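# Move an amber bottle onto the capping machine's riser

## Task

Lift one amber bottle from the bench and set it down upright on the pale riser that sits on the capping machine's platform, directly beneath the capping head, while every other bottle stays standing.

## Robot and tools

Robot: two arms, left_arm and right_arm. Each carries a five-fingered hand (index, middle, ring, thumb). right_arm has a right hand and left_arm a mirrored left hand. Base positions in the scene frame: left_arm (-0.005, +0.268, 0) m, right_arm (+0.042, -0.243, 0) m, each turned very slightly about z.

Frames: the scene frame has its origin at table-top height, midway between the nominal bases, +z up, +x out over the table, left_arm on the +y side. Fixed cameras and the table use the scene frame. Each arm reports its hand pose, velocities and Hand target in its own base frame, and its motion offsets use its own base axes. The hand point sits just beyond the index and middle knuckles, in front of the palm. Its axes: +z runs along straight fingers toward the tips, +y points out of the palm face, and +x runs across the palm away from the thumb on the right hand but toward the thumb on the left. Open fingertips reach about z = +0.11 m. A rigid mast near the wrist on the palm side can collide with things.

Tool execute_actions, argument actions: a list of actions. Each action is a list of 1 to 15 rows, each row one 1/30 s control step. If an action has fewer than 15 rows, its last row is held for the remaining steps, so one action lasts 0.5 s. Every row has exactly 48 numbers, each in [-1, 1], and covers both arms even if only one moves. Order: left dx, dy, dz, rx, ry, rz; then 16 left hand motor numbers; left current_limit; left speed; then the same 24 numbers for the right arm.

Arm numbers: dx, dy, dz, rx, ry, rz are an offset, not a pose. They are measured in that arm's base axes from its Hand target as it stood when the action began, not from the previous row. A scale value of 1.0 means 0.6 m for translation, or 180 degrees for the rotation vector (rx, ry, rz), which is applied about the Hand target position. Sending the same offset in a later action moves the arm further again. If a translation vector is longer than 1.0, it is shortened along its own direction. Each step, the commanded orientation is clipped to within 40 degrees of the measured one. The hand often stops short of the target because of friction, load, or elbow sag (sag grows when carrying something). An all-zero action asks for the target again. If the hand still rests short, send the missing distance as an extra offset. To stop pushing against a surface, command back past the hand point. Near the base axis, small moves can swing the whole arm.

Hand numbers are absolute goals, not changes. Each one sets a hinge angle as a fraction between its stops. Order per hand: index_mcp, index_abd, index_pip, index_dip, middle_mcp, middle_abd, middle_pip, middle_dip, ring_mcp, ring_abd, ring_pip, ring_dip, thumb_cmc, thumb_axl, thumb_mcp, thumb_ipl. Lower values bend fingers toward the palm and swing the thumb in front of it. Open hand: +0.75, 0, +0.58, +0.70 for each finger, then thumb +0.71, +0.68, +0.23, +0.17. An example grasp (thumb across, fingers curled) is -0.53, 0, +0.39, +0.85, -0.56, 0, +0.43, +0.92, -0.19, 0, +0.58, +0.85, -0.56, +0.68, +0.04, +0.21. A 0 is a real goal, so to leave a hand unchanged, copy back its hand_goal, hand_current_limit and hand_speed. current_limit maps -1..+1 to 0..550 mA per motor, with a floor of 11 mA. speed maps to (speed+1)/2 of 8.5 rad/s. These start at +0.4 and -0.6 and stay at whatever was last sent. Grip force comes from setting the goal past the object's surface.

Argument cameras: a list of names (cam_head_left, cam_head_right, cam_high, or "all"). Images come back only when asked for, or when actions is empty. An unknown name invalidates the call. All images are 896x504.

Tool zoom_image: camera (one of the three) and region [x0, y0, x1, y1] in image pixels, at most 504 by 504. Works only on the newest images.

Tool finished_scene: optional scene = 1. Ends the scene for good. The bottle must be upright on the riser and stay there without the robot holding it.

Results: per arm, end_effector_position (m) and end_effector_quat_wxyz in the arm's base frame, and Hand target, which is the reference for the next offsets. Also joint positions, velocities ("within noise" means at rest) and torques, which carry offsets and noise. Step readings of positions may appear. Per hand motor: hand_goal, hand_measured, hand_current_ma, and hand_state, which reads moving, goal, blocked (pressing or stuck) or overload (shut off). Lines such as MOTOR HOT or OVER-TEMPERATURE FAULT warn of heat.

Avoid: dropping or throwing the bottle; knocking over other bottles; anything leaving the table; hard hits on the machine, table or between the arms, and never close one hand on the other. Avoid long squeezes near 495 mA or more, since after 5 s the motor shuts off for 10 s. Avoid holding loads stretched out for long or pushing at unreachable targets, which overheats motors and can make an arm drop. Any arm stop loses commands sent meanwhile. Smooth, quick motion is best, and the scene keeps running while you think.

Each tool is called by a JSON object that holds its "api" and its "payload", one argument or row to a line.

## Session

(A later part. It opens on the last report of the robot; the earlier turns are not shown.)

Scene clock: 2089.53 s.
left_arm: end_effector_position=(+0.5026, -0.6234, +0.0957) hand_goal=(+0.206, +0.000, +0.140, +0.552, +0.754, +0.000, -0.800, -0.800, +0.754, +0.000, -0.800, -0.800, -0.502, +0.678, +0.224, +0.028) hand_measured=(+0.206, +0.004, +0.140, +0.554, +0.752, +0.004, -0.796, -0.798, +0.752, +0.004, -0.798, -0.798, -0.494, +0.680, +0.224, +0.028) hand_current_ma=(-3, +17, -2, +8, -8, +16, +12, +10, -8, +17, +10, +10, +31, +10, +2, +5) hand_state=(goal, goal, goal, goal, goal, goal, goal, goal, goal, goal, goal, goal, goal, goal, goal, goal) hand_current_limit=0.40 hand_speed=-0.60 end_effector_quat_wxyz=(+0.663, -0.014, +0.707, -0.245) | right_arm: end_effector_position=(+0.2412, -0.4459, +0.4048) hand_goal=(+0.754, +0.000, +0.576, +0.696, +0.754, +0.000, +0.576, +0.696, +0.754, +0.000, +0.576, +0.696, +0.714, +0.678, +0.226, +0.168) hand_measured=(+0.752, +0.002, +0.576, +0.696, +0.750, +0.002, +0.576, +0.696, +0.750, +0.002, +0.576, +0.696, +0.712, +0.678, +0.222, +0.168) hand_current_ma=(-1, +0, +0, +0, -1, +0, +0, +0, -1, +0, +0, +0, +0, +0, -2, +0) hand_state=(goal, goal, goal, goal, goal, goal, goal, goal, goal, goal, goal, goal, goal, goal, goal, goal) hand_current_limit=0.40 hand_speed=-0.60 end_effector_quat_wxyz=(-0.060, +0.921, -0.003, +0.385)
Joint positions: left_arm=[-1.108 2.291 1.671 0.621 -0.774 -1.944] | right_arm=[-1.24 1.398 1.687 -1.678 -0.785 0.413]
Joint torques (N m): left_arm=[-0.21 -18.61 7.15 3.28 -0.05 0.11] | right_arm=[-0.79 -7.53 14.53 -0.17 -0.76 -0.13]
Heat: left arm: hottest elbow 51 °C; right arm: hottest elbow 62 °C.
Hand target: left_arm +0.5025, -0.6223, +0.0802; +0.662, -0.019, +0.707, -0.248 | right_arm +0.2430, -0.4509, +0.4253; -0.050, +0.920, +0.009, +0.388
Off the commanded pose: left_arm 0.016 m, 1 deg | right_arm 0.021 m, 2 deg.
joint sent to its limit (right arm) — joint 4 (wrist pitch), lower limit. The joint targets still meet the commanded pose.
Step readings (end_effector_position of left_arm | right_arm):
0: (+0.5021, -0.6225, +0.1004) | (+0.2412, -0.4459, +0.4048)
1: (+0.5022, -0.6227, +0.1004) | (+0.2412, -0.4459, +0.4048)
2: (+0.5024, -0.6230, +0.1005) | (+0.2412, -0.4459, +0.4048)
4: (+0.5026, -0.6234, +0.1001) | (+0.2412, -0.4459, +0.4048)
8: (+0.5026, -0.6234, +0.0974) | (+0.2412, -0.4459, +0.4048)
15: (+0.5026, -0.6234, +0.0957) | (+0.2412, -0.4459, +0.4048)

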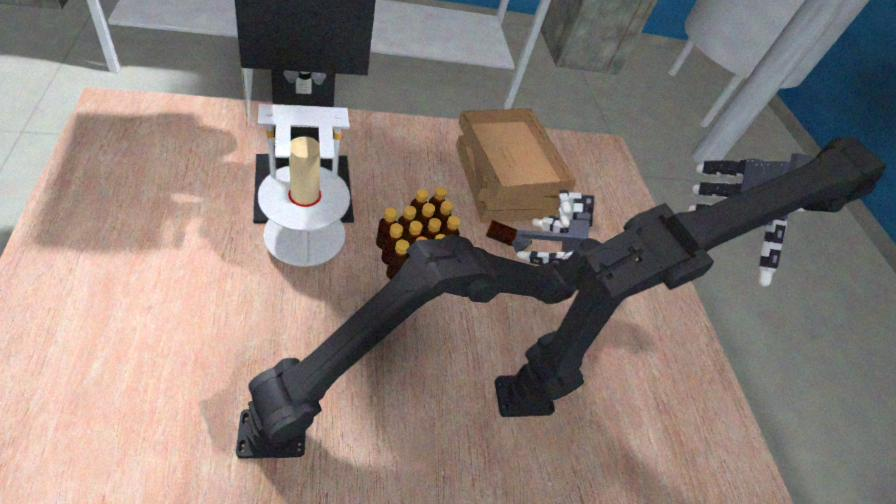

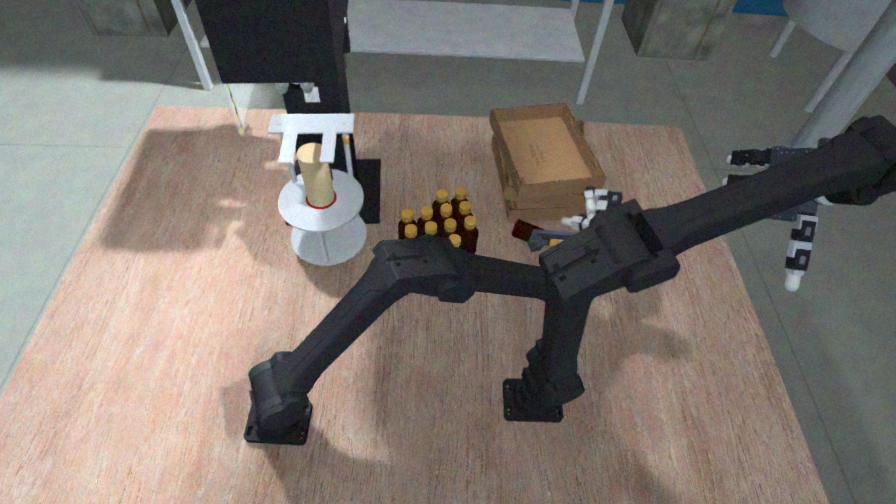

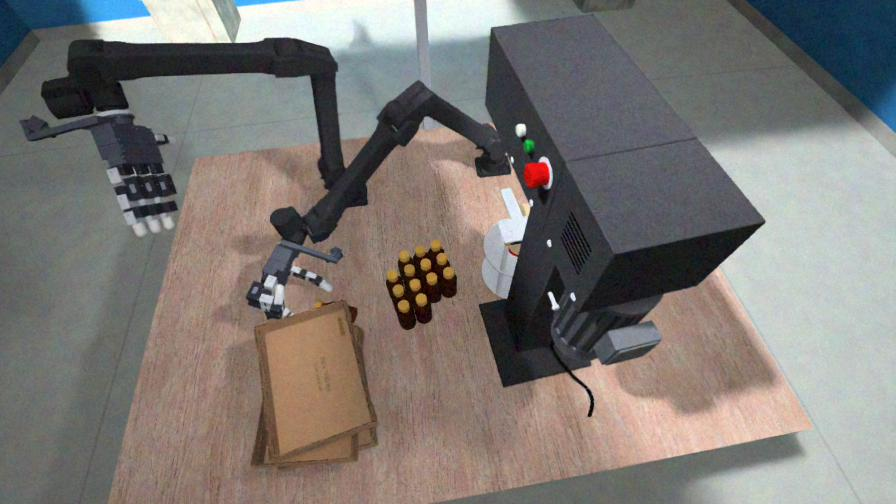

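{"api": "execute_actions", "payload": {
  "actions": [
    [[-0.0025,0.007,-0.02,0,0,0,0.2055,0,0.139,0.551,0.754,0,-0.8,-0.8,0.754,0,-0.8,-0.8,-0.503,0.678,0.2247,0.027,0.4,-0.6,0,0,0,0,0,0,0.754,0,0.576,0.696,0.754,0,0.576,0.696,0.754,0,0.576,0.696,0.714,0.678,0.226,0.168,0.4,-0.6]],
    [[0,0,0,0,0,0,-0.233,0,0.139,0.551,0.754,0,-0.8,-0.8,0.754,0,-0.8,-0.8,-0.503,0.678,-0.112,0.027,0.5,-0.85,0,0,0,0,0,0,0.754,0,0.576,0.696,0.754,0,0.576,0.696,0.754,0,0.576,0.696,0.714,0.678,0.226,0.168,0.4,-0.6]],
    [[0,0,0,0,0,0,-0.233,0,0.139,0.551,0.754,0,-0.8,-0.8,0.754,0,-0.8,-0.8,-0.503,0.678,-0.112,0.027,0.5,-0.85,0,0,0,0,0,0,0.754,0,0.576,0.696,0.754,0,0.576,0.696,0.754,0,0.576,0.696,0.714,0.678,0.226,0.168,0.4,-0.6]]
  ],
  "cameras": ["all"]
}}

{"api": "zoom_image", "payload": {
  "camera": "cam_head_left",
  "region": [470, 190, 590, 280]
}}

{"api": "zoom_image", "payload": {
  "camera": "cam_high",
  "region": [250, 220, 390, 340]
}}

Scene clock: 2115.47 s.
left_arm: end_effector_position=(+0.5010, -0.6203, +0.0829) hand_goal=(-0.232, +0.000, +0.140, +0.552, +0.754, +0.000, -0.800, -0.800, +0.754, +0.000, -0.800, -0.800, -0.502, +0.678, -0.112, +0.028) hand_measured=(-0.076, +0.004, +0.174, +0.566, +0.752, +0.004, -0.796, -0.798, +0.752, +0.004, -0.798, -0.798, -0.494, +0.680, -0.038, +0.046) hand_current_ma=(+413, +17, +145, +56, -8, +16, +12, +10, -8, +17, +10, +10, +31, +10, +412, +101) hand_state=(blocked, goal, blocked, goal, goal, goal, goal, goal, goal, goal, goal, goal, goal, goal, blocked, goal) hand_current_limit=0.50 hand_speed=-0.85 end_effector_quat_wxyz=(+0.663, -0.014, +0.707, -0.245) | right_arm: end_effector_position=(+0.2412, -0.4459, +0.4048) hand_goal=(+0.754, +0.000, +0.576, +0.696, +0.754, +0.000, +0.576, +0.696, +0.754, +0.000, +0.576, +0.696, +0.714, +0.678, +0.226, +0.168) hand_measured=(+0.752, +0.002, +0.576, +0.696, +0.750, +0.002, +0.576, +0.696, +0.750, +0.002, +0.576, +0.696, +0.712, +0.678, +0.222, +0.168) hand_current_ma=(-1, +0, +0, +0, -1, +0, +0, +0, -1, +0, +0, +0, +0, +0, -2, +0) hand_state=(goal, goal, goal, goal, goal, goal, goal, goal, goal, goal, goal, goal, goal, goal, goal, goal) hand_current_limit=0.40 hand_speed=-0.60 end_effector_quat_wxyz=(-0.060, +0.921, -0.003, +0.385)
Joint positions: left_arm=[-1.108 2.304 1.655 0.651 -0.774 -1.944] | right_arm=[-1.24 1.398 1.687 -1.678 -0.785 0.413]
Joint torques (N m): left_arm=[-0.15 -18.78 6.8 3.21 -0.03 0.12] | right_arm=[-0.73 -7.53 14.52 -0.17 -0.76 -0.13]
Heat: left arm: hottest elbow 50 °C; right arm: hottest elbow 62 °C.
Hand target: left_arm +0.5010, -0.6181, +0.0681; +0.662, -0.019, +0.707, -0.248 | right_arm +0.2430, -0.4509, +0.4253; -0.050, +0.920, +0.009, +0.388
Off the commanded pose: left_arm 0.015 m, 1 deg | right_arm 0.021 m, 2 deg.
joint sent to its limit (right arm) — joint 4 (wrist pitch), lower limit. The joint targets still meet the commanded pose.
Step readings (end_effector_position of left_arm | right_arm):
0: (+0.5026, -0.6234, +0.0957) | (+0.2412, -0.4459, +0.4048)
1: (+0.5024, -0.6231, +0.0952) | (+0.2412, -0.4459, +0.4048)
2: (+0.5022, -0.6227, +0.0950) | (+0.2412, -0.4459, +0.4048)
4: (+0.5017, -0.6216, +0.0928) | (+0.2412, -0.4459, +0.4048)
8: (+0.5011, -0.6205, +0.0864) | (+0.2412, -0.4459, +0.4048)
15: (+0.5010, -0.6202, +0.0828) | (+0.2412, -0.4459, +0.4048)
16: (+0.5010, -0.6202, +0.0828) | (+0.2412, -0.4459, +0.4048)
17: (+0.5010, -0.6202, +0.0828) | (+0.2412, -0.4459, +0.4048)
19: (+0.5010, -0.6202, +0.0828) | (+0.2412, -0.4459, +0.4048)
23: (+0.5010, -0.6202, +0.0828) | (+0.2412, -0.4459, +0.4048)
30: (+0.5010, -0.6202, +0.0828) | (+0.2412, -0.4459, +0.4048)
31: (+0.5010, -0.6202, +0.0828) | (+0.2412, -0.4459, +0.4048)
32: (+0.5010, -0.6202, +0.0828) | (+0.2412, -0.4459, +0.4048)
34: (+0.5010, -0.6203, +0.0829) | (+0.2412, -0.4459, +0.4048)
38: (+0.5010, -0.6203, +0.0829) | (+0.2412, -0.4459, +0.4048)
45: (+0.5010, -0.6203, +0.0829) | (+0.2412, -0.4459, +0.4048)

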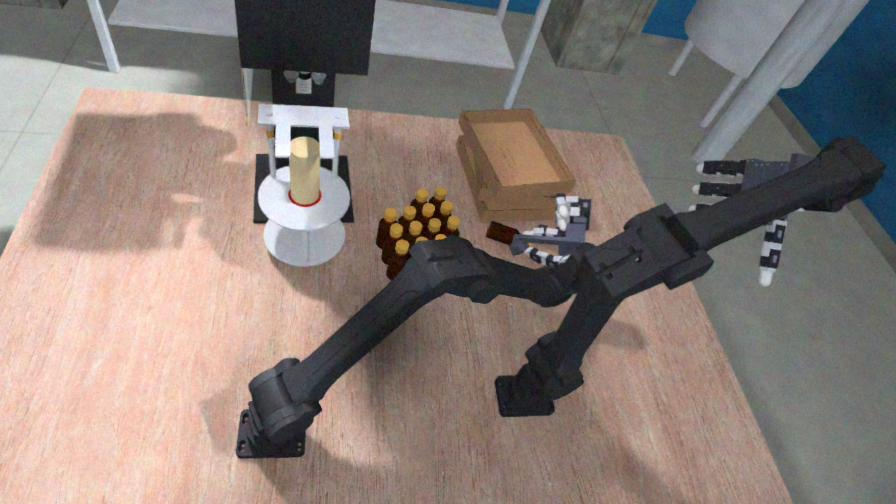

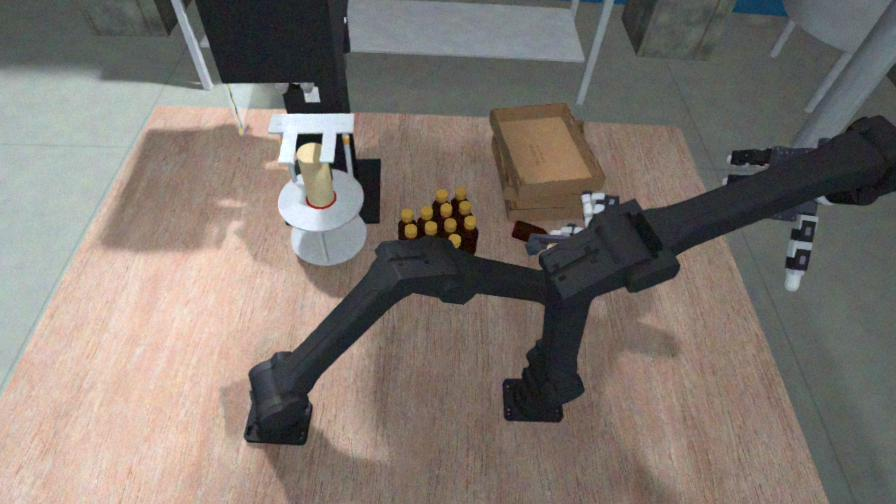

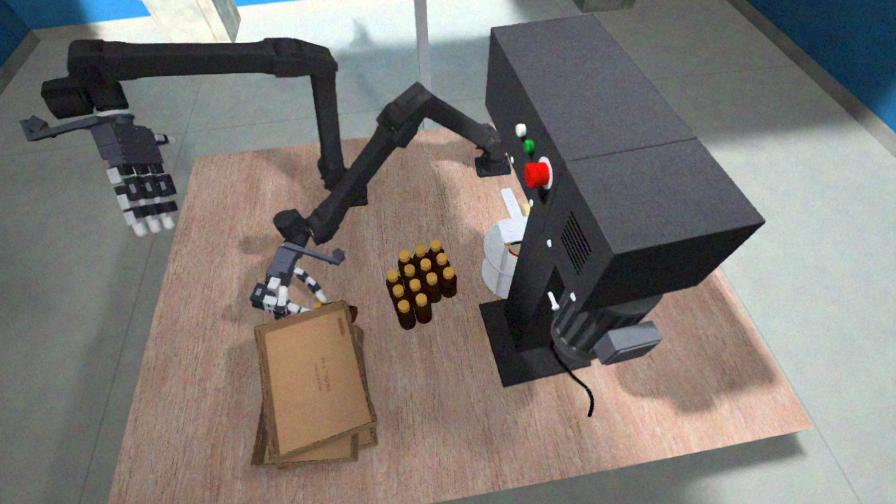

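Scaled by 4.200 from the camera's 896x504 image, which has a finer 1280x720 frame.

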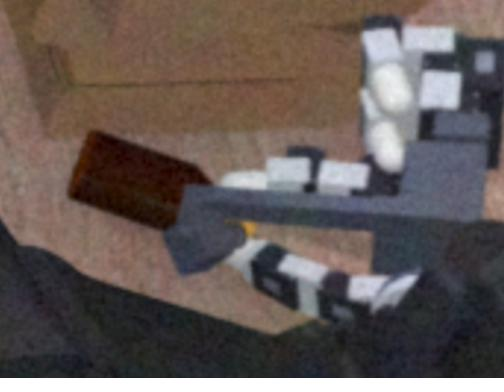

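Scaled by 3.600 from the camera's 896x504 image, which has a finer 1280x720 frame.

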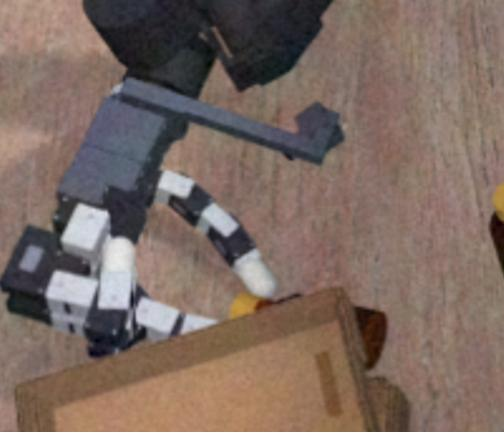

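{"api": "execute_actions", "payload": {
  "actions": [
    [[0,0,0.07,0,0,0,-0.233,0,0.139,0.551,0.754,0,-0.8,-0.8,0.754,0,-0.8,-0.8,-0.503,0.678,-0.112,0.027,0.5,-0.85,0,0,0,0,0,0,0.754,0,0.576,0.696,0.754,0,0.576,0.696,0.754,0,0.576,0.696,0.714,0.678,0.226,0.168,0.4,-0.6]],
    [[0,0,0.07,0,0,0,-0.233,0,0.139,0.551,0.754,0,-0.8,-0.8,0.754,0,-0.8,-0.8,-0.503,0.678,-0.112,0.027,0.5,-0.85,0,0,0,0,0,0,0.754,0,0.576,0.696,0.754,0,0.576,0.696,0.754,0,0.576,0.696,0.714,0.678,0.226,0.168,0.4,-0.6]]
  ],
  "cameras": ["all"]
}}

{"api": "zoom_image", "payload": {
  "camera": "cam_head_left",
  "region": [460, 170, 600, 280]
}}

{"api": "zoom_image", "payload": {
  "camera": "cam_high",
  "region": [250, 210, 390, 330]
}}

Scene clock: 2138.73 s.
left_arm: end_effector_position=(+0.4990, -0.6173, +0.1471) hand_goal=(-0.232, +0.000, +0.140, +0.552, +0.754, +0.000, -0.800, -0.800, +0.754, +0.000, -0.800, -0.800, -0.502, +0.678, -0.112, +0.028) hand_measured=(-0.194, +0.008, +0.152, +0.556, +0.752, +0.004, -0.796, -0.798, +0.752, +0.004, -0.798, -0.798, -0.486, +0.684, -0.104, +0.032) hand_current_ma=(+182, +28, +45, +15, -8, +16, +12, +10, -8, +17, +10, +10, +70, +31, +40, +20) hand_state=(blocked, goal, goal, goal, goal, goal, goal, goal, goal, goal, goal, goal, goal, goal, goal, goal) hand_current_limit=0.50 hand_speed=-0.85 end_effector_quat_wxyz=(+0.661, -0.016, +0.708, -0.247) | right_arm: end_effector_position=(+0.2412, -0.4459, +0.4048) hand_goal=(+0.754, +0.000, +0.576, +0.696, +0.754, +0.000, +0.576, +0.696, +0.754, +0.000, +0.576, +0.696, +0.714, +0.678, +0.226, +0.168) hand_measured=(+0.752, +0.002, +0.576, +0.696, +0.750, +0.002, +0.576, +0.696, +0.750, +0.002, +0.576, +0.696, +0.712, +0.678, +0.222, +0.168) hand_current_ma=(-1, +0, +0, +0, -1, +0, +0, +0, -1, +0, +0, +0, +0, +0, -2, +0) hand_state=(goal, goal, goal, goal, goal, goal, goal, goal, goal, goal, goal, goal, goal, goal, goal, goal) hand_current_limit=0.40 hand_speed=-0.60 end_effector_quat_wxyz=(-0.060, +0.921, -0.003, +0.385)
Joint positions: left_arm=[-1.108 2.197 1.655 0.539 -0.773 -1.954] | right_arm=[-1.24 1.398 1.687 -1.678 -0.785 0.413]
Joint torques (N m): left_arm=[-0.32 -18.96 8.94 1.7 -0.08 0.23] | right_arm=[-0.73 -7.53 14.52 -0.18 -0.76 -0.13]
Heat: left arm: hottest elbow 48 °C; right arm: hottest elbow 62 °C.
Hand target: left_arm +0.5009, -0.6181, +0.1522; +0.661, -0.019, +0.707, -0.248 | right_arm +0.2430, -0.4509, +0.4253; -0.050, +0.920, +0.009, +0.388
Off the commanded pose: left_arm 0.005 m, 0 deg | right_arm 0.021 m, 2 deg.
joint sent to its limit (right arm) — joint 4 (wrist pitch), lower limit. The joint targets still meet the commanded pose.
Step readings (end_effector_position of left_arm | right_arm):
0: (+0.5010, -0.6203, +0.0829) | (+0.2412, -0.4459, +0.4048)
1: (+0.5009, -0.6203, +0.0835) | (+0.2412, -0.4459, +0.4048)
2: (+0.5007, -0.6201, +0.0839) | (+0.2412, -0.4459, +0.4048)
4: (+0.5005, -0.6198, +0.0860) | (+0.2412, -0.4459, +0.4048)
8: (+0.5004, -0.6199, +0.0920) | (+0.2412, -0.4459, +0.4048)
15: (+0.5004, -0.6201, +0.0941) | (+0.2412, -0.4459, +0.4048)
16: (+0.5002, -0.6198, +0.0952) | (+0.2412, -0.4459, +0.4048)
17: (+0.4996, -0.6188, +0.0958) | (+0.2412, -0.4459, +0.4048)
19: (+0.4991, -0.6178, +0.1027) | (+0.2412, -0.4459, +0.4048)
23: (+0.4991, -0.6174, +0.1260) | (+0.2412, -0.4459, +0.4048)
30: (+0.4990, -0.6173, +0.1473) | (+0.2412, -0.4459, +0.4048)

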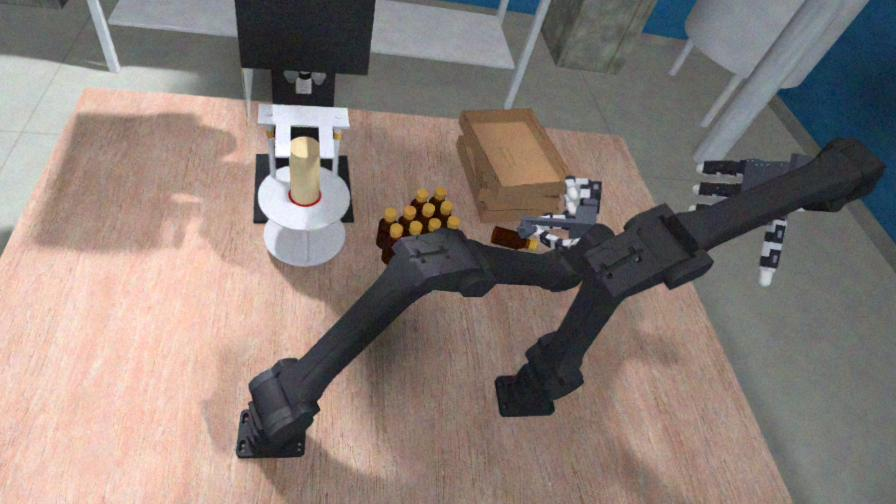

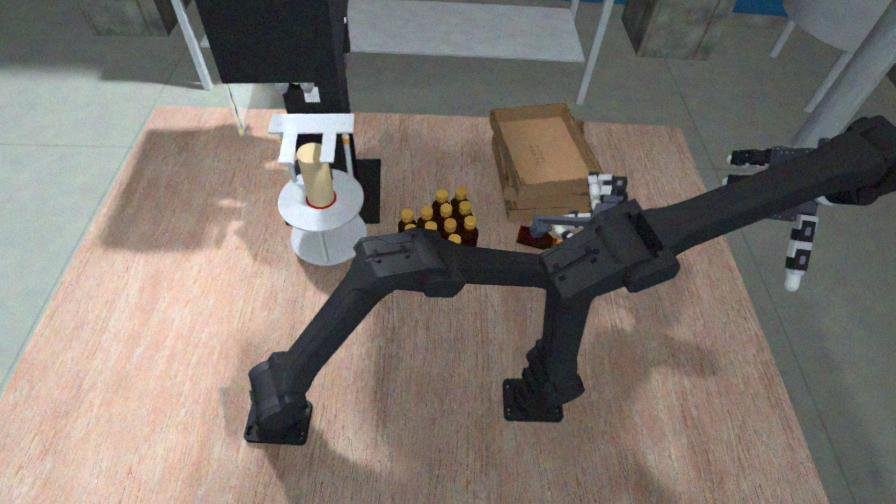

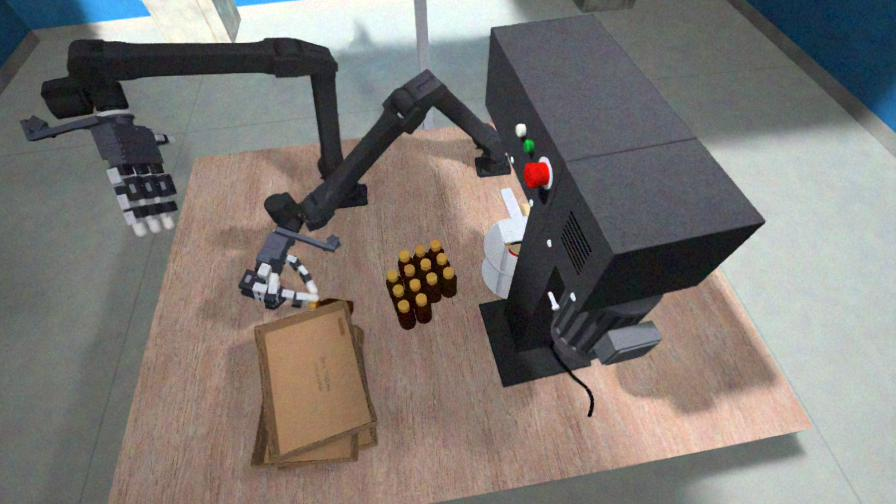

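Scaled by 3.600 from the camera's 896x504 image, which has a finer 1280x720 frame.

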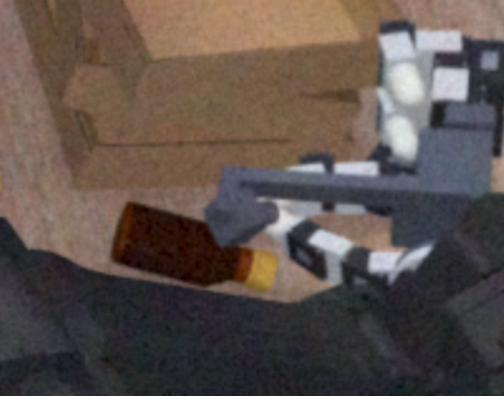

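Scaled by 3.600 from the camera's 896x504 image, which has a finer 1280x720 frame.

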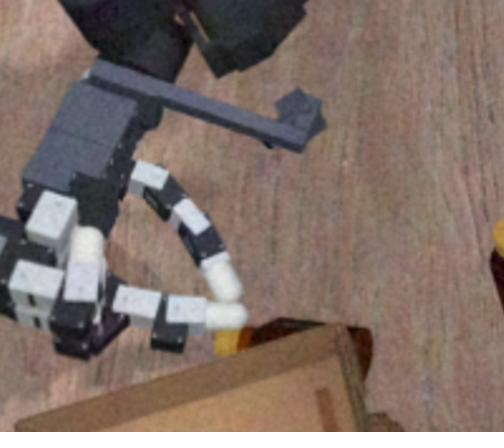

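{"api": "execute_actions", "payload": {
  "actions": [
    [[-0.001,-0.007,-0.05,0,0,0.042,0.2055,0,0.139,0.551,0.754,0,-0.8,-0.8,0.754,0,-0.8,-0.8,-0.503,0.678,0.2247,0.027,0.5,-0.4,0,0,0,0,0,0,0.754,0,0.576,0.696,0.754,0,0.576,0.696,0.754,0,0.576,0.696,0.714,0.678,0.226,0.168,0.4,-0.6]],
    [[0,0,-0.087,0,0,0,0.2055,0,0.139,0.551,0.754,0,-0.8,-0.8,0.754,0,-0.8,-0.8,-0.503,0.678,0.2247,0.027,0.5,-0.4,0,0,0,0,0,0,0.754,0,0.576,0.696,0.754,0,0.576,0.696,0.754,0,0.576,0.696,0.714,0.678,0.226,0.168,0.4,-0.6]]
  ],
  "cameras": ["cam_head_left", "cam_high"]
}}

{"api": "zoom_image", "payload": {
  "camera": "cam_head_left",
  "region": [460, 180, 600, 290]
}}

{"api": "zoom_image", "payload": {
  "camera": "cam_high",
  "region": [250, 210, 390, 330]
}}

Scene clock: 2300.53 s.
left_arm: end_effector_position=(+0.4998, -0.6108, +0.0689) hand_goal=(+0.206, +0.000, +0.140, +0.552, +0.754, +0.000, -0.800, -0.800, +0.754, +0.000, -0.800, -0.800, -0.502, +0.678, +0.224, +0.028) hand_measured=(+0.200, +0.008, +0.142, +0.554, +0.752, +0.004, -0.798, -0.798, +0.752, +0.004, -0.798, -0.798, -0.502, +0.676, +0.222, +0.026) hand_current_ma=(-21, +25, +9, +9, -11, +15, +11, +9, -11, +16, +9, +9, +1, -9, -14, -13) hand_state=(goal, goal, goal, goal, goal, goal, goal, goal, goal, goal, goal, goal, goal, goal, goal, goal) hand_current_limit=0.50 hand_speed=-0.40 end_effector_quat_wxyz=(+0.675, -0.053, +0.712, -0.188) | right_arm: end_effector_position=(+0.2412, -0.4459, +0.4048) hand_goal=(+0.754, +0.000, +0.576, +0.696, +0.754, +0.000, +0.576, +0.696, +0.754, +0.000, +0.576, +0.696, +0.714, +0.678, +0.226, +0.168) hand_measured=(+0.752, +0.002, +0.576, +0.696, +0.750, +0.002, +0.576, +0.696, +0.750, +0.002, +0.576, +0.696, +0.712, +0.678, +0.222, +0.168) hand_current_ma=(-1, +0, +0, +0, -1, +0, +0, +0, -1, +0, +0, +0, +0, +0, -2, +0) hand_state=(goal, goal, goal, goal, goal, goal, goal, goal, goal, goal, goal, goal, goal, goal, goal, goal) hand_current_limit=0.40 hand_speed=-0.60 end_effector_quat_wxyz=(-0.060, +0.921, -0.003, +0.385)
Joint positions: left_arm=[-1.116 2.358 1.728 0.599 -0.918 -1.941] | right_arm=[-1.24 1.398 1.687 -1.678 -0.785 0.413]
Joint torques (N m): left_arm=[-0.62 -19.19 9.66 2.69 -0.17 0.08] | right_arm=[-0.73 -7.47 14.52 -0.17 -0.76 -0.13]
Heat: left arm: hottest elbow 49 °C; right arm: hottest elbow 63 °C.
Hand target: left_arm +0.5004, -0.6222, +0.0700; +0.676, -0.066, +0.705, -0.204 | right_arm +0.2430, -0.4509, +0.4253; -0.050, +0.920, +0.009, +0.388
Off the commanded pose: left_arm 0.011 m, 2 deg | right_arm 0.021 m, 2 deg.
joint sent to its limit (right arm) — joint 4 (wrist pitch), lower limit. The joint targets still meet the commanded pose.
Step readings (end_effector_position of left_arm | right_arm):
0: (+0.4990, -0.6173, +0.1471) | (+0.2412, -0.4459, +0.4048)
1: (+0.4985, -0.6099, +0.1459) | (+0.2412, -0.4459, +0.4048)
2: (+0.4971, -0.6044, +0.1455) | (+0.2412, -0.4459, +0.4048)
4: (+0.4991, -0.6049, +0.1383) | (+0.2412, -0.4459, +0.4048)
8: (+0.4998, -0.6060, +0.1147) | (+0.2412, -0.4459, +0.4048)
15: (+0.4985, -0.6073, +0.1085) | (+0.2412, -0.4459, +0.4048)
16: (+0.4988, -0.6078, +0.1071) | (+0.2412, -0.4459, +0.4048)
17: (+0.4994, -0.6089, +0.1065) | (+0.2412, -0.4459, +0.4048)
19: (+0.5004, -0.6108, +0.1021) | (+0.2412, -0.4459, +0.4048)
23: (+0.5008, -0.6123, +0.0963) | (+0.2412, -0.4459, +0.4048)
30: (+0.5008, -0.6122, +0.0926) | (+0.2412, -0.4459, +0.4048)
Images, in order (width x height): cam_head_left 896x504, cam_high 896x504.

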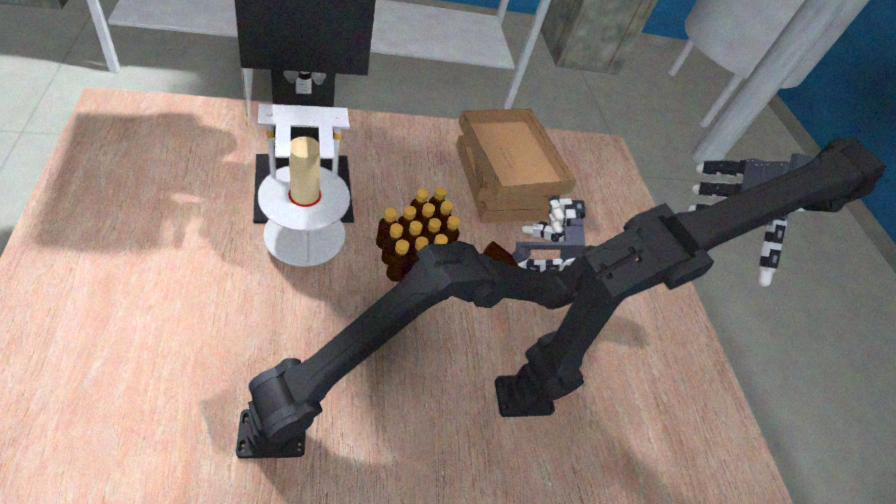

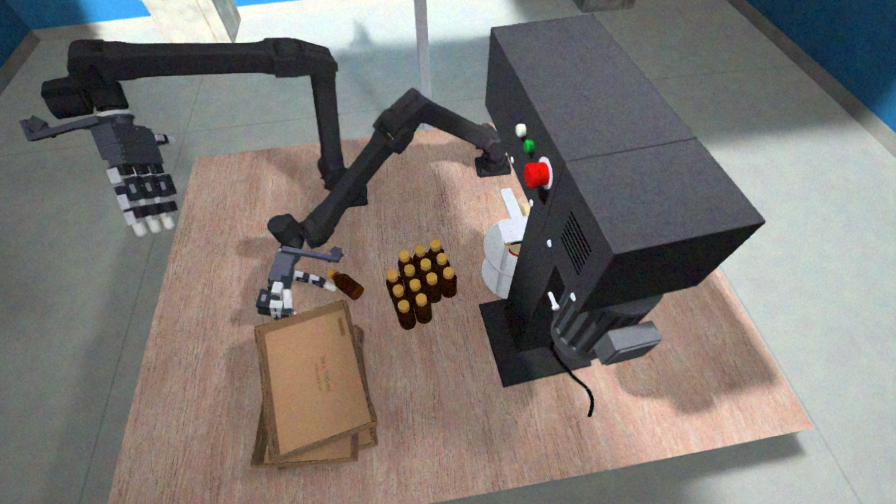

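Scaled by 3.600 from the camera's 896x504 image, which has a finer 1280x720 frame.

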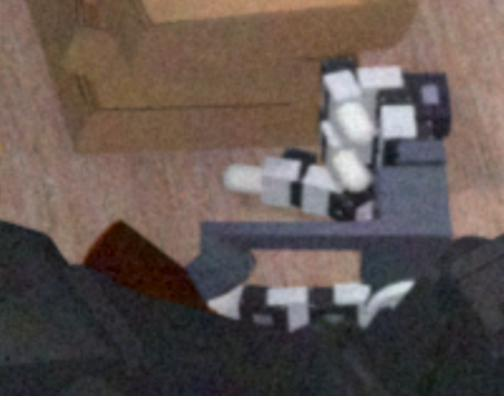

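Scaled by 3.600 from the camera's 896x504 image, which has a finer 1280x720 frame.

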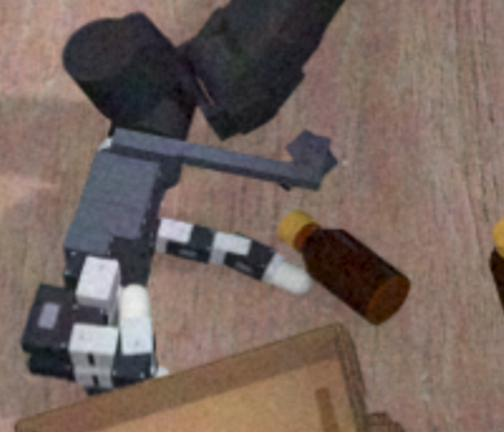

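{"api": "execute_actions", "payload": {
  "actions": [
    [[0,0,0.2,0,0,0,0.2055,0,0.139,0.551,0.754,0,-0.8,-0.8,0.754,0,-0.8,-0.8,-0.503,0.678,0.2247,0.027,0.5,-0.6,0,0,0,0,0,0,0.754,0,0.576,0.696,0.754,0,0.576,0.696,0.754,0,0.576,0.696,0.714,0.678,0.226,0.168,0.4,-0.6]],
    [[-0.191,0.052,0,0,0,-0.196,0.2055,0,0.139,0.551,0.754,0,-0.8,-0.8,0.754,0,-0.8,-0.8,-0.503,0.678,0.2247,0.027,0.5,-0.6,0,0,0,0,0,0,0.754,0,0.576,0.696,0.754,0,0.576,0.696,0.754,0,0.576,0.696,0.714,0.678,0.226,0.168,0.4,-0.6]]
  ],
  "cameras": ["all"]
}}

{"api": "zoom_image", "payload": {
  "camera": "cam_head_left",
  "region": [440, 190, 600, 320]
}}

{"api": "zoom_image", "payload": {
  "camera": "cam_high",
  "region": [270, 190, 410, 310]
}}

Scene clock: 2348.40 s.
left_arm: end_effector_position=(+0.3773, -0.5934, +0.1885) hand_goal=(+0.206, +0.000, +0.140, +0.552, +0.754, +0.000, -0.800, -0.800, +0.754, +0.000, -0.800, -0.800, -0.502, +0.678, +0.224, +0.028) hand_measured=(+0.204, +0.004, +0.142, +0.554, +0.752, +0.004, -0.798, -0.798, +0.752, +0.004, -0.798, -0.798, -0.490, +0.678, +0.224, +0.026) hand_current_ma=(-6, +14, +6, +9, -8, +11, +9, +8, -8, +11, +8, +8, +52, -4, -3, -8) hand_state=(goal, goal, goal, goal, goal, goal, goal, goal, goal, goal, goal, goal, goal, goal, goal, goal) hand_current_limit=0.50 hand_speed=-0.60 end_effector_quat_wxyz=(+0.577, +0.160, +0.695, -0.398) | right_arm: end_effector_position=(+0.2412, -0.4459, +0.4048) hand_goal=(+0.754, +0.000, +0.576, +0.696, +0.754, +0.000, +0.576, +0.696, +0.754, +0.000, +0.576, +0.696, +0.714, +0.678, +0.226, +0.168) hand_measured=(+0.752, +0.002, +0.576, +0.696, +0.750, +0.002, +0.576, +0.696, +0.750, +0.002, +0.576, +0.696, +0.712, +0.678, +0.222, +0.168) hand_current_ma=(-1, +0, +0, +0, -1, +0, +0, +0, -1, +0, +0, +0, +0, +0, -2, +0) hand_state=(goal, goal, goal, goal, goal, goal, goal, goal, goal, goal, goal, goal, goal, goal, goal, goal) hand_current_limit=0.40 hand_speed=-0.60 end_effector_quat_wxyz=(-0.060, +0.921, -0.003, +0.385)
Joint positions: left_arm=[-1.184 1.817 1.151 0.647 -0.354 -1.954] | right_arm=[-1.24 1.398 1.687 -1.678 -0.785 0.413]
Joint torques (N m): left_arm=[0.73 -14.15 7.99 3.44 -0.1 0.23] | right_arm=[-0.79 -7.59 14.5 -0.17 -0.76 -0.13]
Heat: left arm: hottest elbow 50 °C; right arm: hottest elbow 63 °C.
Hand target: left_arm +0.3858, -0.5911, +0.1899; +0.583, +0.151, +0.691, -0.399 | right_arm +0.2430, -0.4509, +0.4253; -0.050, +0.920, +0.009, +0.388
Off the commanded pose: left_arm 0.009 m, 1 deg | right_arm 0.021 m, 2 deg.
joint sent to its limit (right arm) — joint 4 (wrist pitch), lower limit. The joint targets still meet the commanded pose.
Step readings (end_effector_position of left_arm | right_arm):
0: (+0.4998, -0.6108, +0.0689) | (+0.2412, -0.4459, +0.4048)
1: (+0.4994, -0.6104, +0.0726) | (+0.2412, -0.4459, +0.4048)
2: (+0.4984, -0.6083, +0.0746) | (+0.2412, -0.4459, +0.4048)
4: (+0.4974, -0.6062, +0.0935) | (+0.2412, -0.4459, +0.4048)
8: (+0.4973, -0.6057, +0.1513) | (+0.2412, -0.4459, +0.4048)
15: (+0.5005, -0.6122, +0.2019) | (+0.2412, -0.4459, +0.4048)
16: (+0.4945, -0.6201, +0.1920) | (+0.2412, -0.4459, +0.4048)
17: (+0.4831, -0.6175, +0.1845) | (+0.2412, -0.4459, +0.4048)
19: (+0.4391, -0.6005, +0.1599) | (+0.2412, -0.4459, +0.4048)
23: (+0.3813, -0.5880, +0.1633) | (+0.2412, -0.4459, +0.4048)
30: (+0.3762, -0.5941, +0.1885) | (+0.2412, -0.4459, +0.4048)

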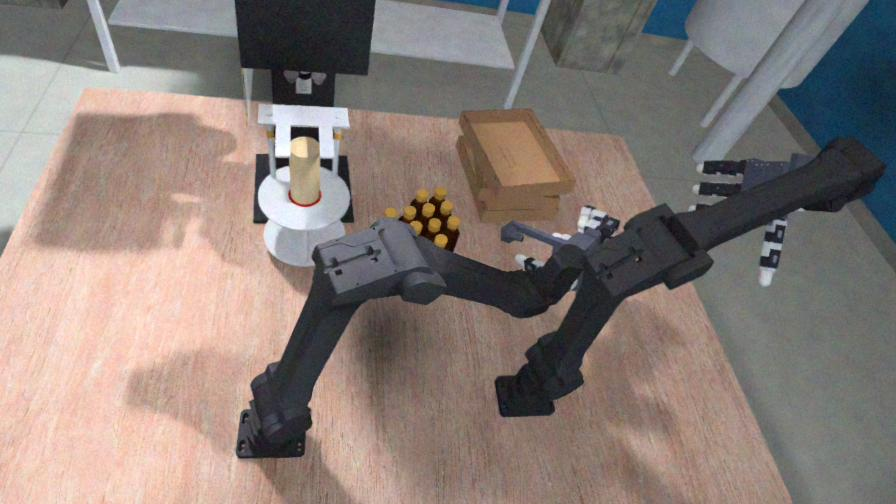

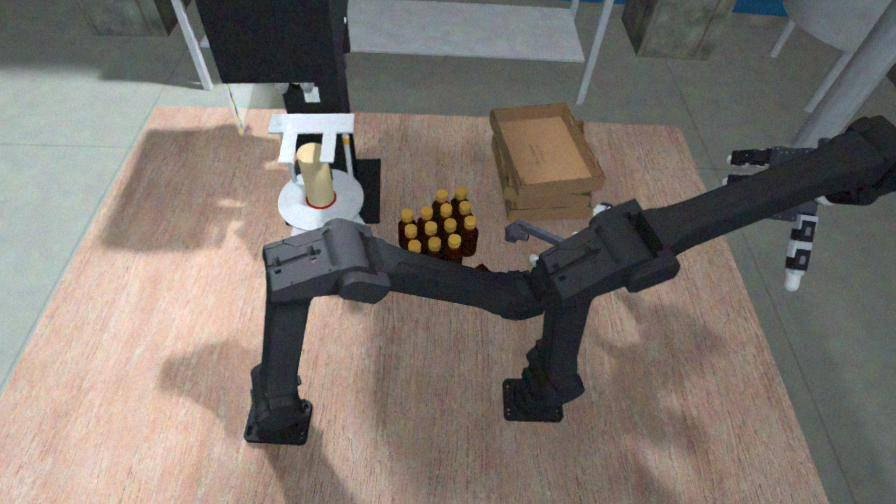

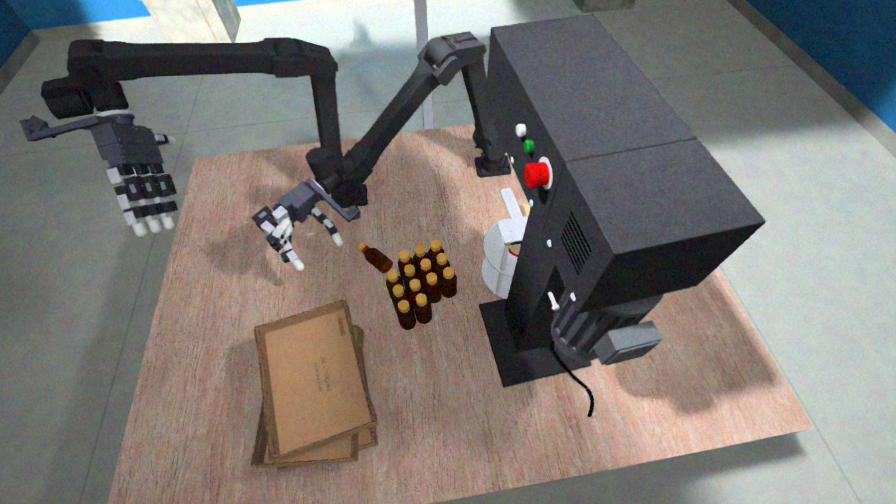

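Scaled by 3.150 from the camera's 896x504 image, which has a finer 1280x720 frame.

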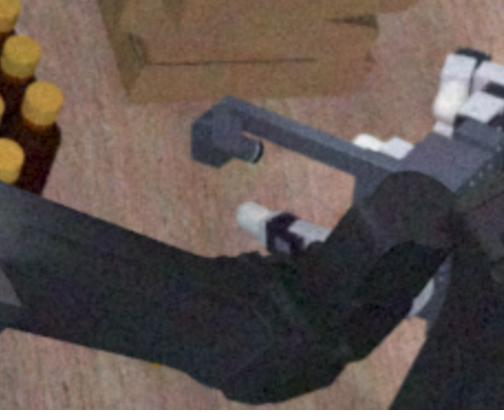

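Scaled by 3.600 from the camera's 896x504 image, which has a finer 1280x720 frame.

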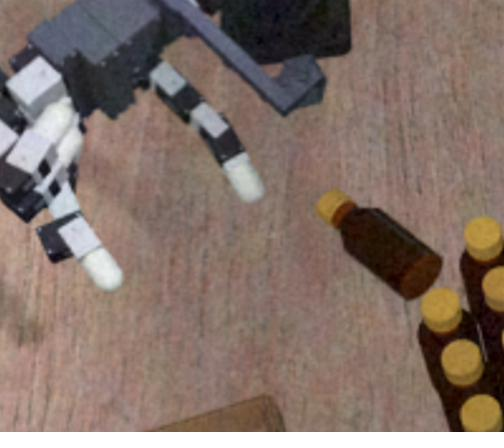

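{"api": "execute_actions", "payload": {
  "actions": [
    [[-0.1075,0.1645,-0.04,0,0,0,0.2055,0,0.139,0.551,0.754,0,-0.8,-0.8,0.754,0,-0.8,-0.8,-0.503,0.678,0.2247,0.027,0.5,-0.6,0,0,0,0,0,0,0.754,0,0.576,0.696,0.754,0,0.576,0.696,0.754,0,0.576,0.696,0.714,0.678,0.226,0.168,0.4,-0.6]]
  ],
  "cameras": ["all"]
}}

{"api": "zoom_image", "payload": {
  "camera": "cam_high",
  "region": [300, 180, 420, 300]
}}

{"api": "zoom_image", "payload": {
  "camera": "cam_head_left",
  "region": [400, 200, 560, 330]
}}

Scene clock: 2431.73 s.
left_arm: end_effector_position=(+0.3257, -0.4823, +0.1505) hand_goal=(+0.206, +0.000, +0.140, +0.552, +0.754, +0.000, -0.800, -0.800, +0.754, +0.000, -0.800, -0.800, -0.502, +0.678, +0.224, +0.028) hand_measured=(+0.202, +0.004, +0.140, +0.554, +0.752, +0.004, -0.798, -0.798, +0.752, +0.004, -0.798, -0.798, -0.490, +0.678, +0.224, +0.026) hand_current_ma=(-16, +14, +4, +9, -12, +11, +9, +8, -12, +11, +7, +8, +51, -4, +0, -7) hand_state=(goal, goal, goal, goal, goal, goal, goal, goal, goal, goal, goal, goal, goal, goal, goal, goal) hand_current_limit=0.50 hand_speed=-0.60 end_effector_quat_wxyz=(+0.577, +0.157, +0.705, -0.380) | right_arm: end_effector_position=(+0.2412, -0.4459, +0.4048) hand_goal=(+0.754, +0.000, +0.576, +0.696, +0.754, +0.000, +0.576, +0.696, +0.754, +0.000, +0.576, +0.696, +0.714, +0.678, +0.226, +0.168) hand_measured=(+0.752, +0.002, +0.576, +0.696, +0.750, +0.002, +0.576, +0.696, +0.750, +0.002, +0.576, +0.696, +0.712, +0.678, +0.222, +0.168) hand_current_ma=(-1, +0, +0, +0, -1, +0, +0, +0, -1, +0, +0, +0, +0, +0, -2, +0) hand_state=(goal, goal, goal, goal, goal, goal, goal, goal, goal, goal, goal, goal, goal, goal, goal, goal) hand_current_limit=0.40 hand_speed=-0.60 end_effector_quat_wxyz=(-0.060, +0.921, -0.003, +0.385)
Joint positions: left_arm=[-1.207 1.639 0.775 0.816 -0.405 -1.954] | right_arm=[-1.24 1.398 1.687 -1.678 -0.785 0.413]
Joint torques (N m): left_arm=[-1.44 -11.99 7.53 3.66 0.01 0.22] | right_arm=[-0.73 -7.47 14.52 -0.17 -0.76 -0.13]
Heat: left arm: hottest elbow 50 °C; right arm: hottest elbow 63 °C.
Hand target: left_arm +0.3213, -0.4923, +0.1658; +0.583, +0.151, +0.691, -0.399 | right_arm +0.2430, -0.4509, +0.4253; -0.050, +0.920, +0.009, +0.388
Off the commanded pose: left_arm 0.019 m, 3 deg | right_arm 0.021 m, 2 deg.
joint sent to its limit (right arm) — joint 4 (wrist pitch), lower limit. The joint targets still meet the commanded pose.
Step readings (end_effector_position of left_arm | right_arm):
0: (+0.3773, -0.5934, +0.1885) | (+0.2412, -0.4459, +0.4048)
1: (+0.3744, -0.5842, +0.1835) | (+0.2412, -0.4459, +0.4048)
2: (+0.3680, -0.5657, +0.1805) | (+0.2412, -0.4459, +0.4048)
4: (+0.3472, -0.5166, +0.1624) | (+0.2412, -0.4459, +0.4048)
8: (+0.3295, -0.4783, +0.1462) | (+0.2412, -0.4459, +0.4048)
15: (+0.3259, -0.4822, +0.1505) | (+0.2412, -0.4459, +0.4048)

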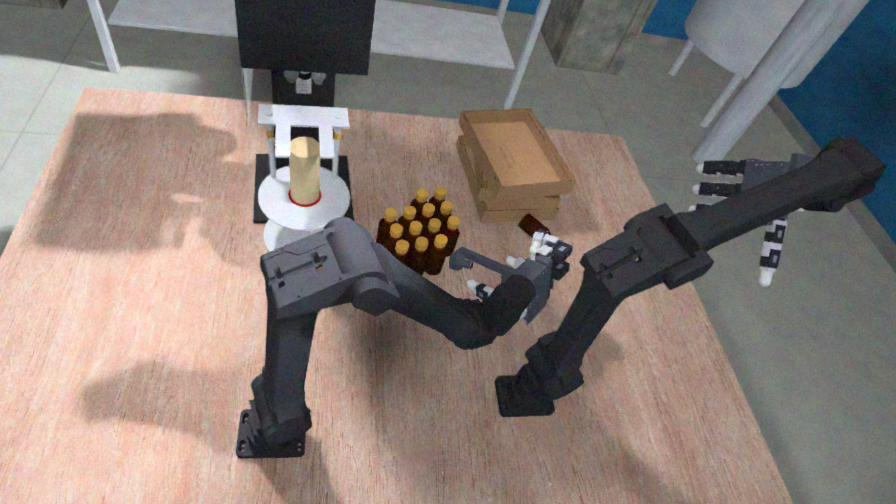

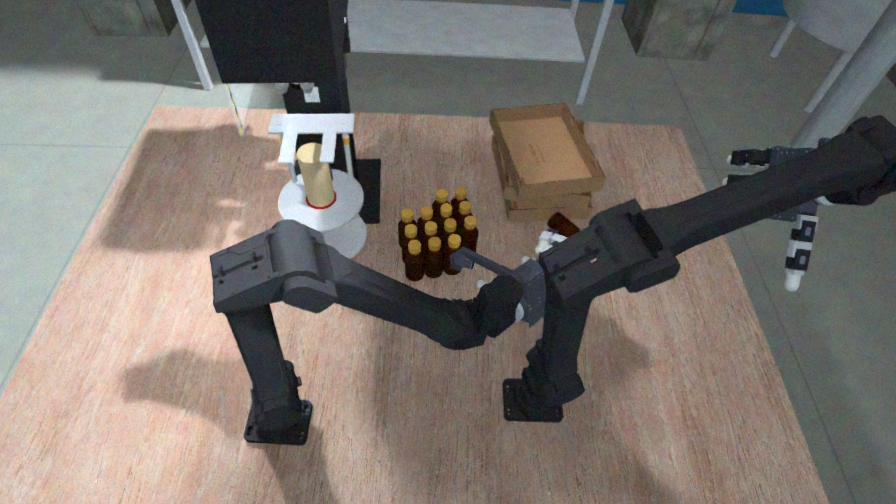

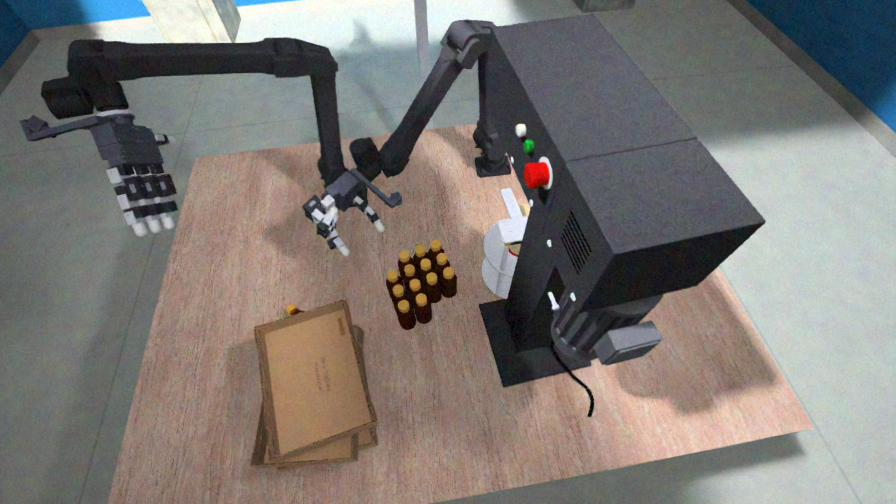

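Scaled by 4.200 from the camera's 896x504 image, which has a finer 1280x720 frame.

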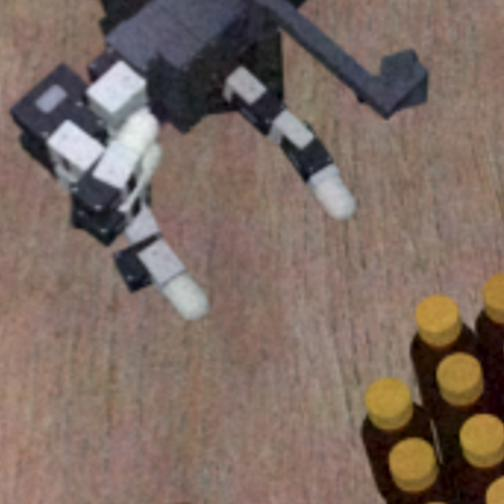

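Scaled by 3.150 from the camera's 896x504 image, which has a finer 1280x720 frame.

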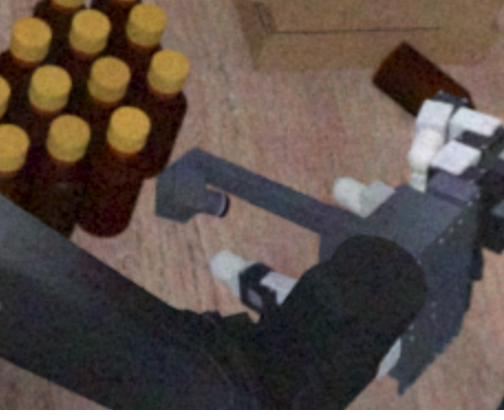

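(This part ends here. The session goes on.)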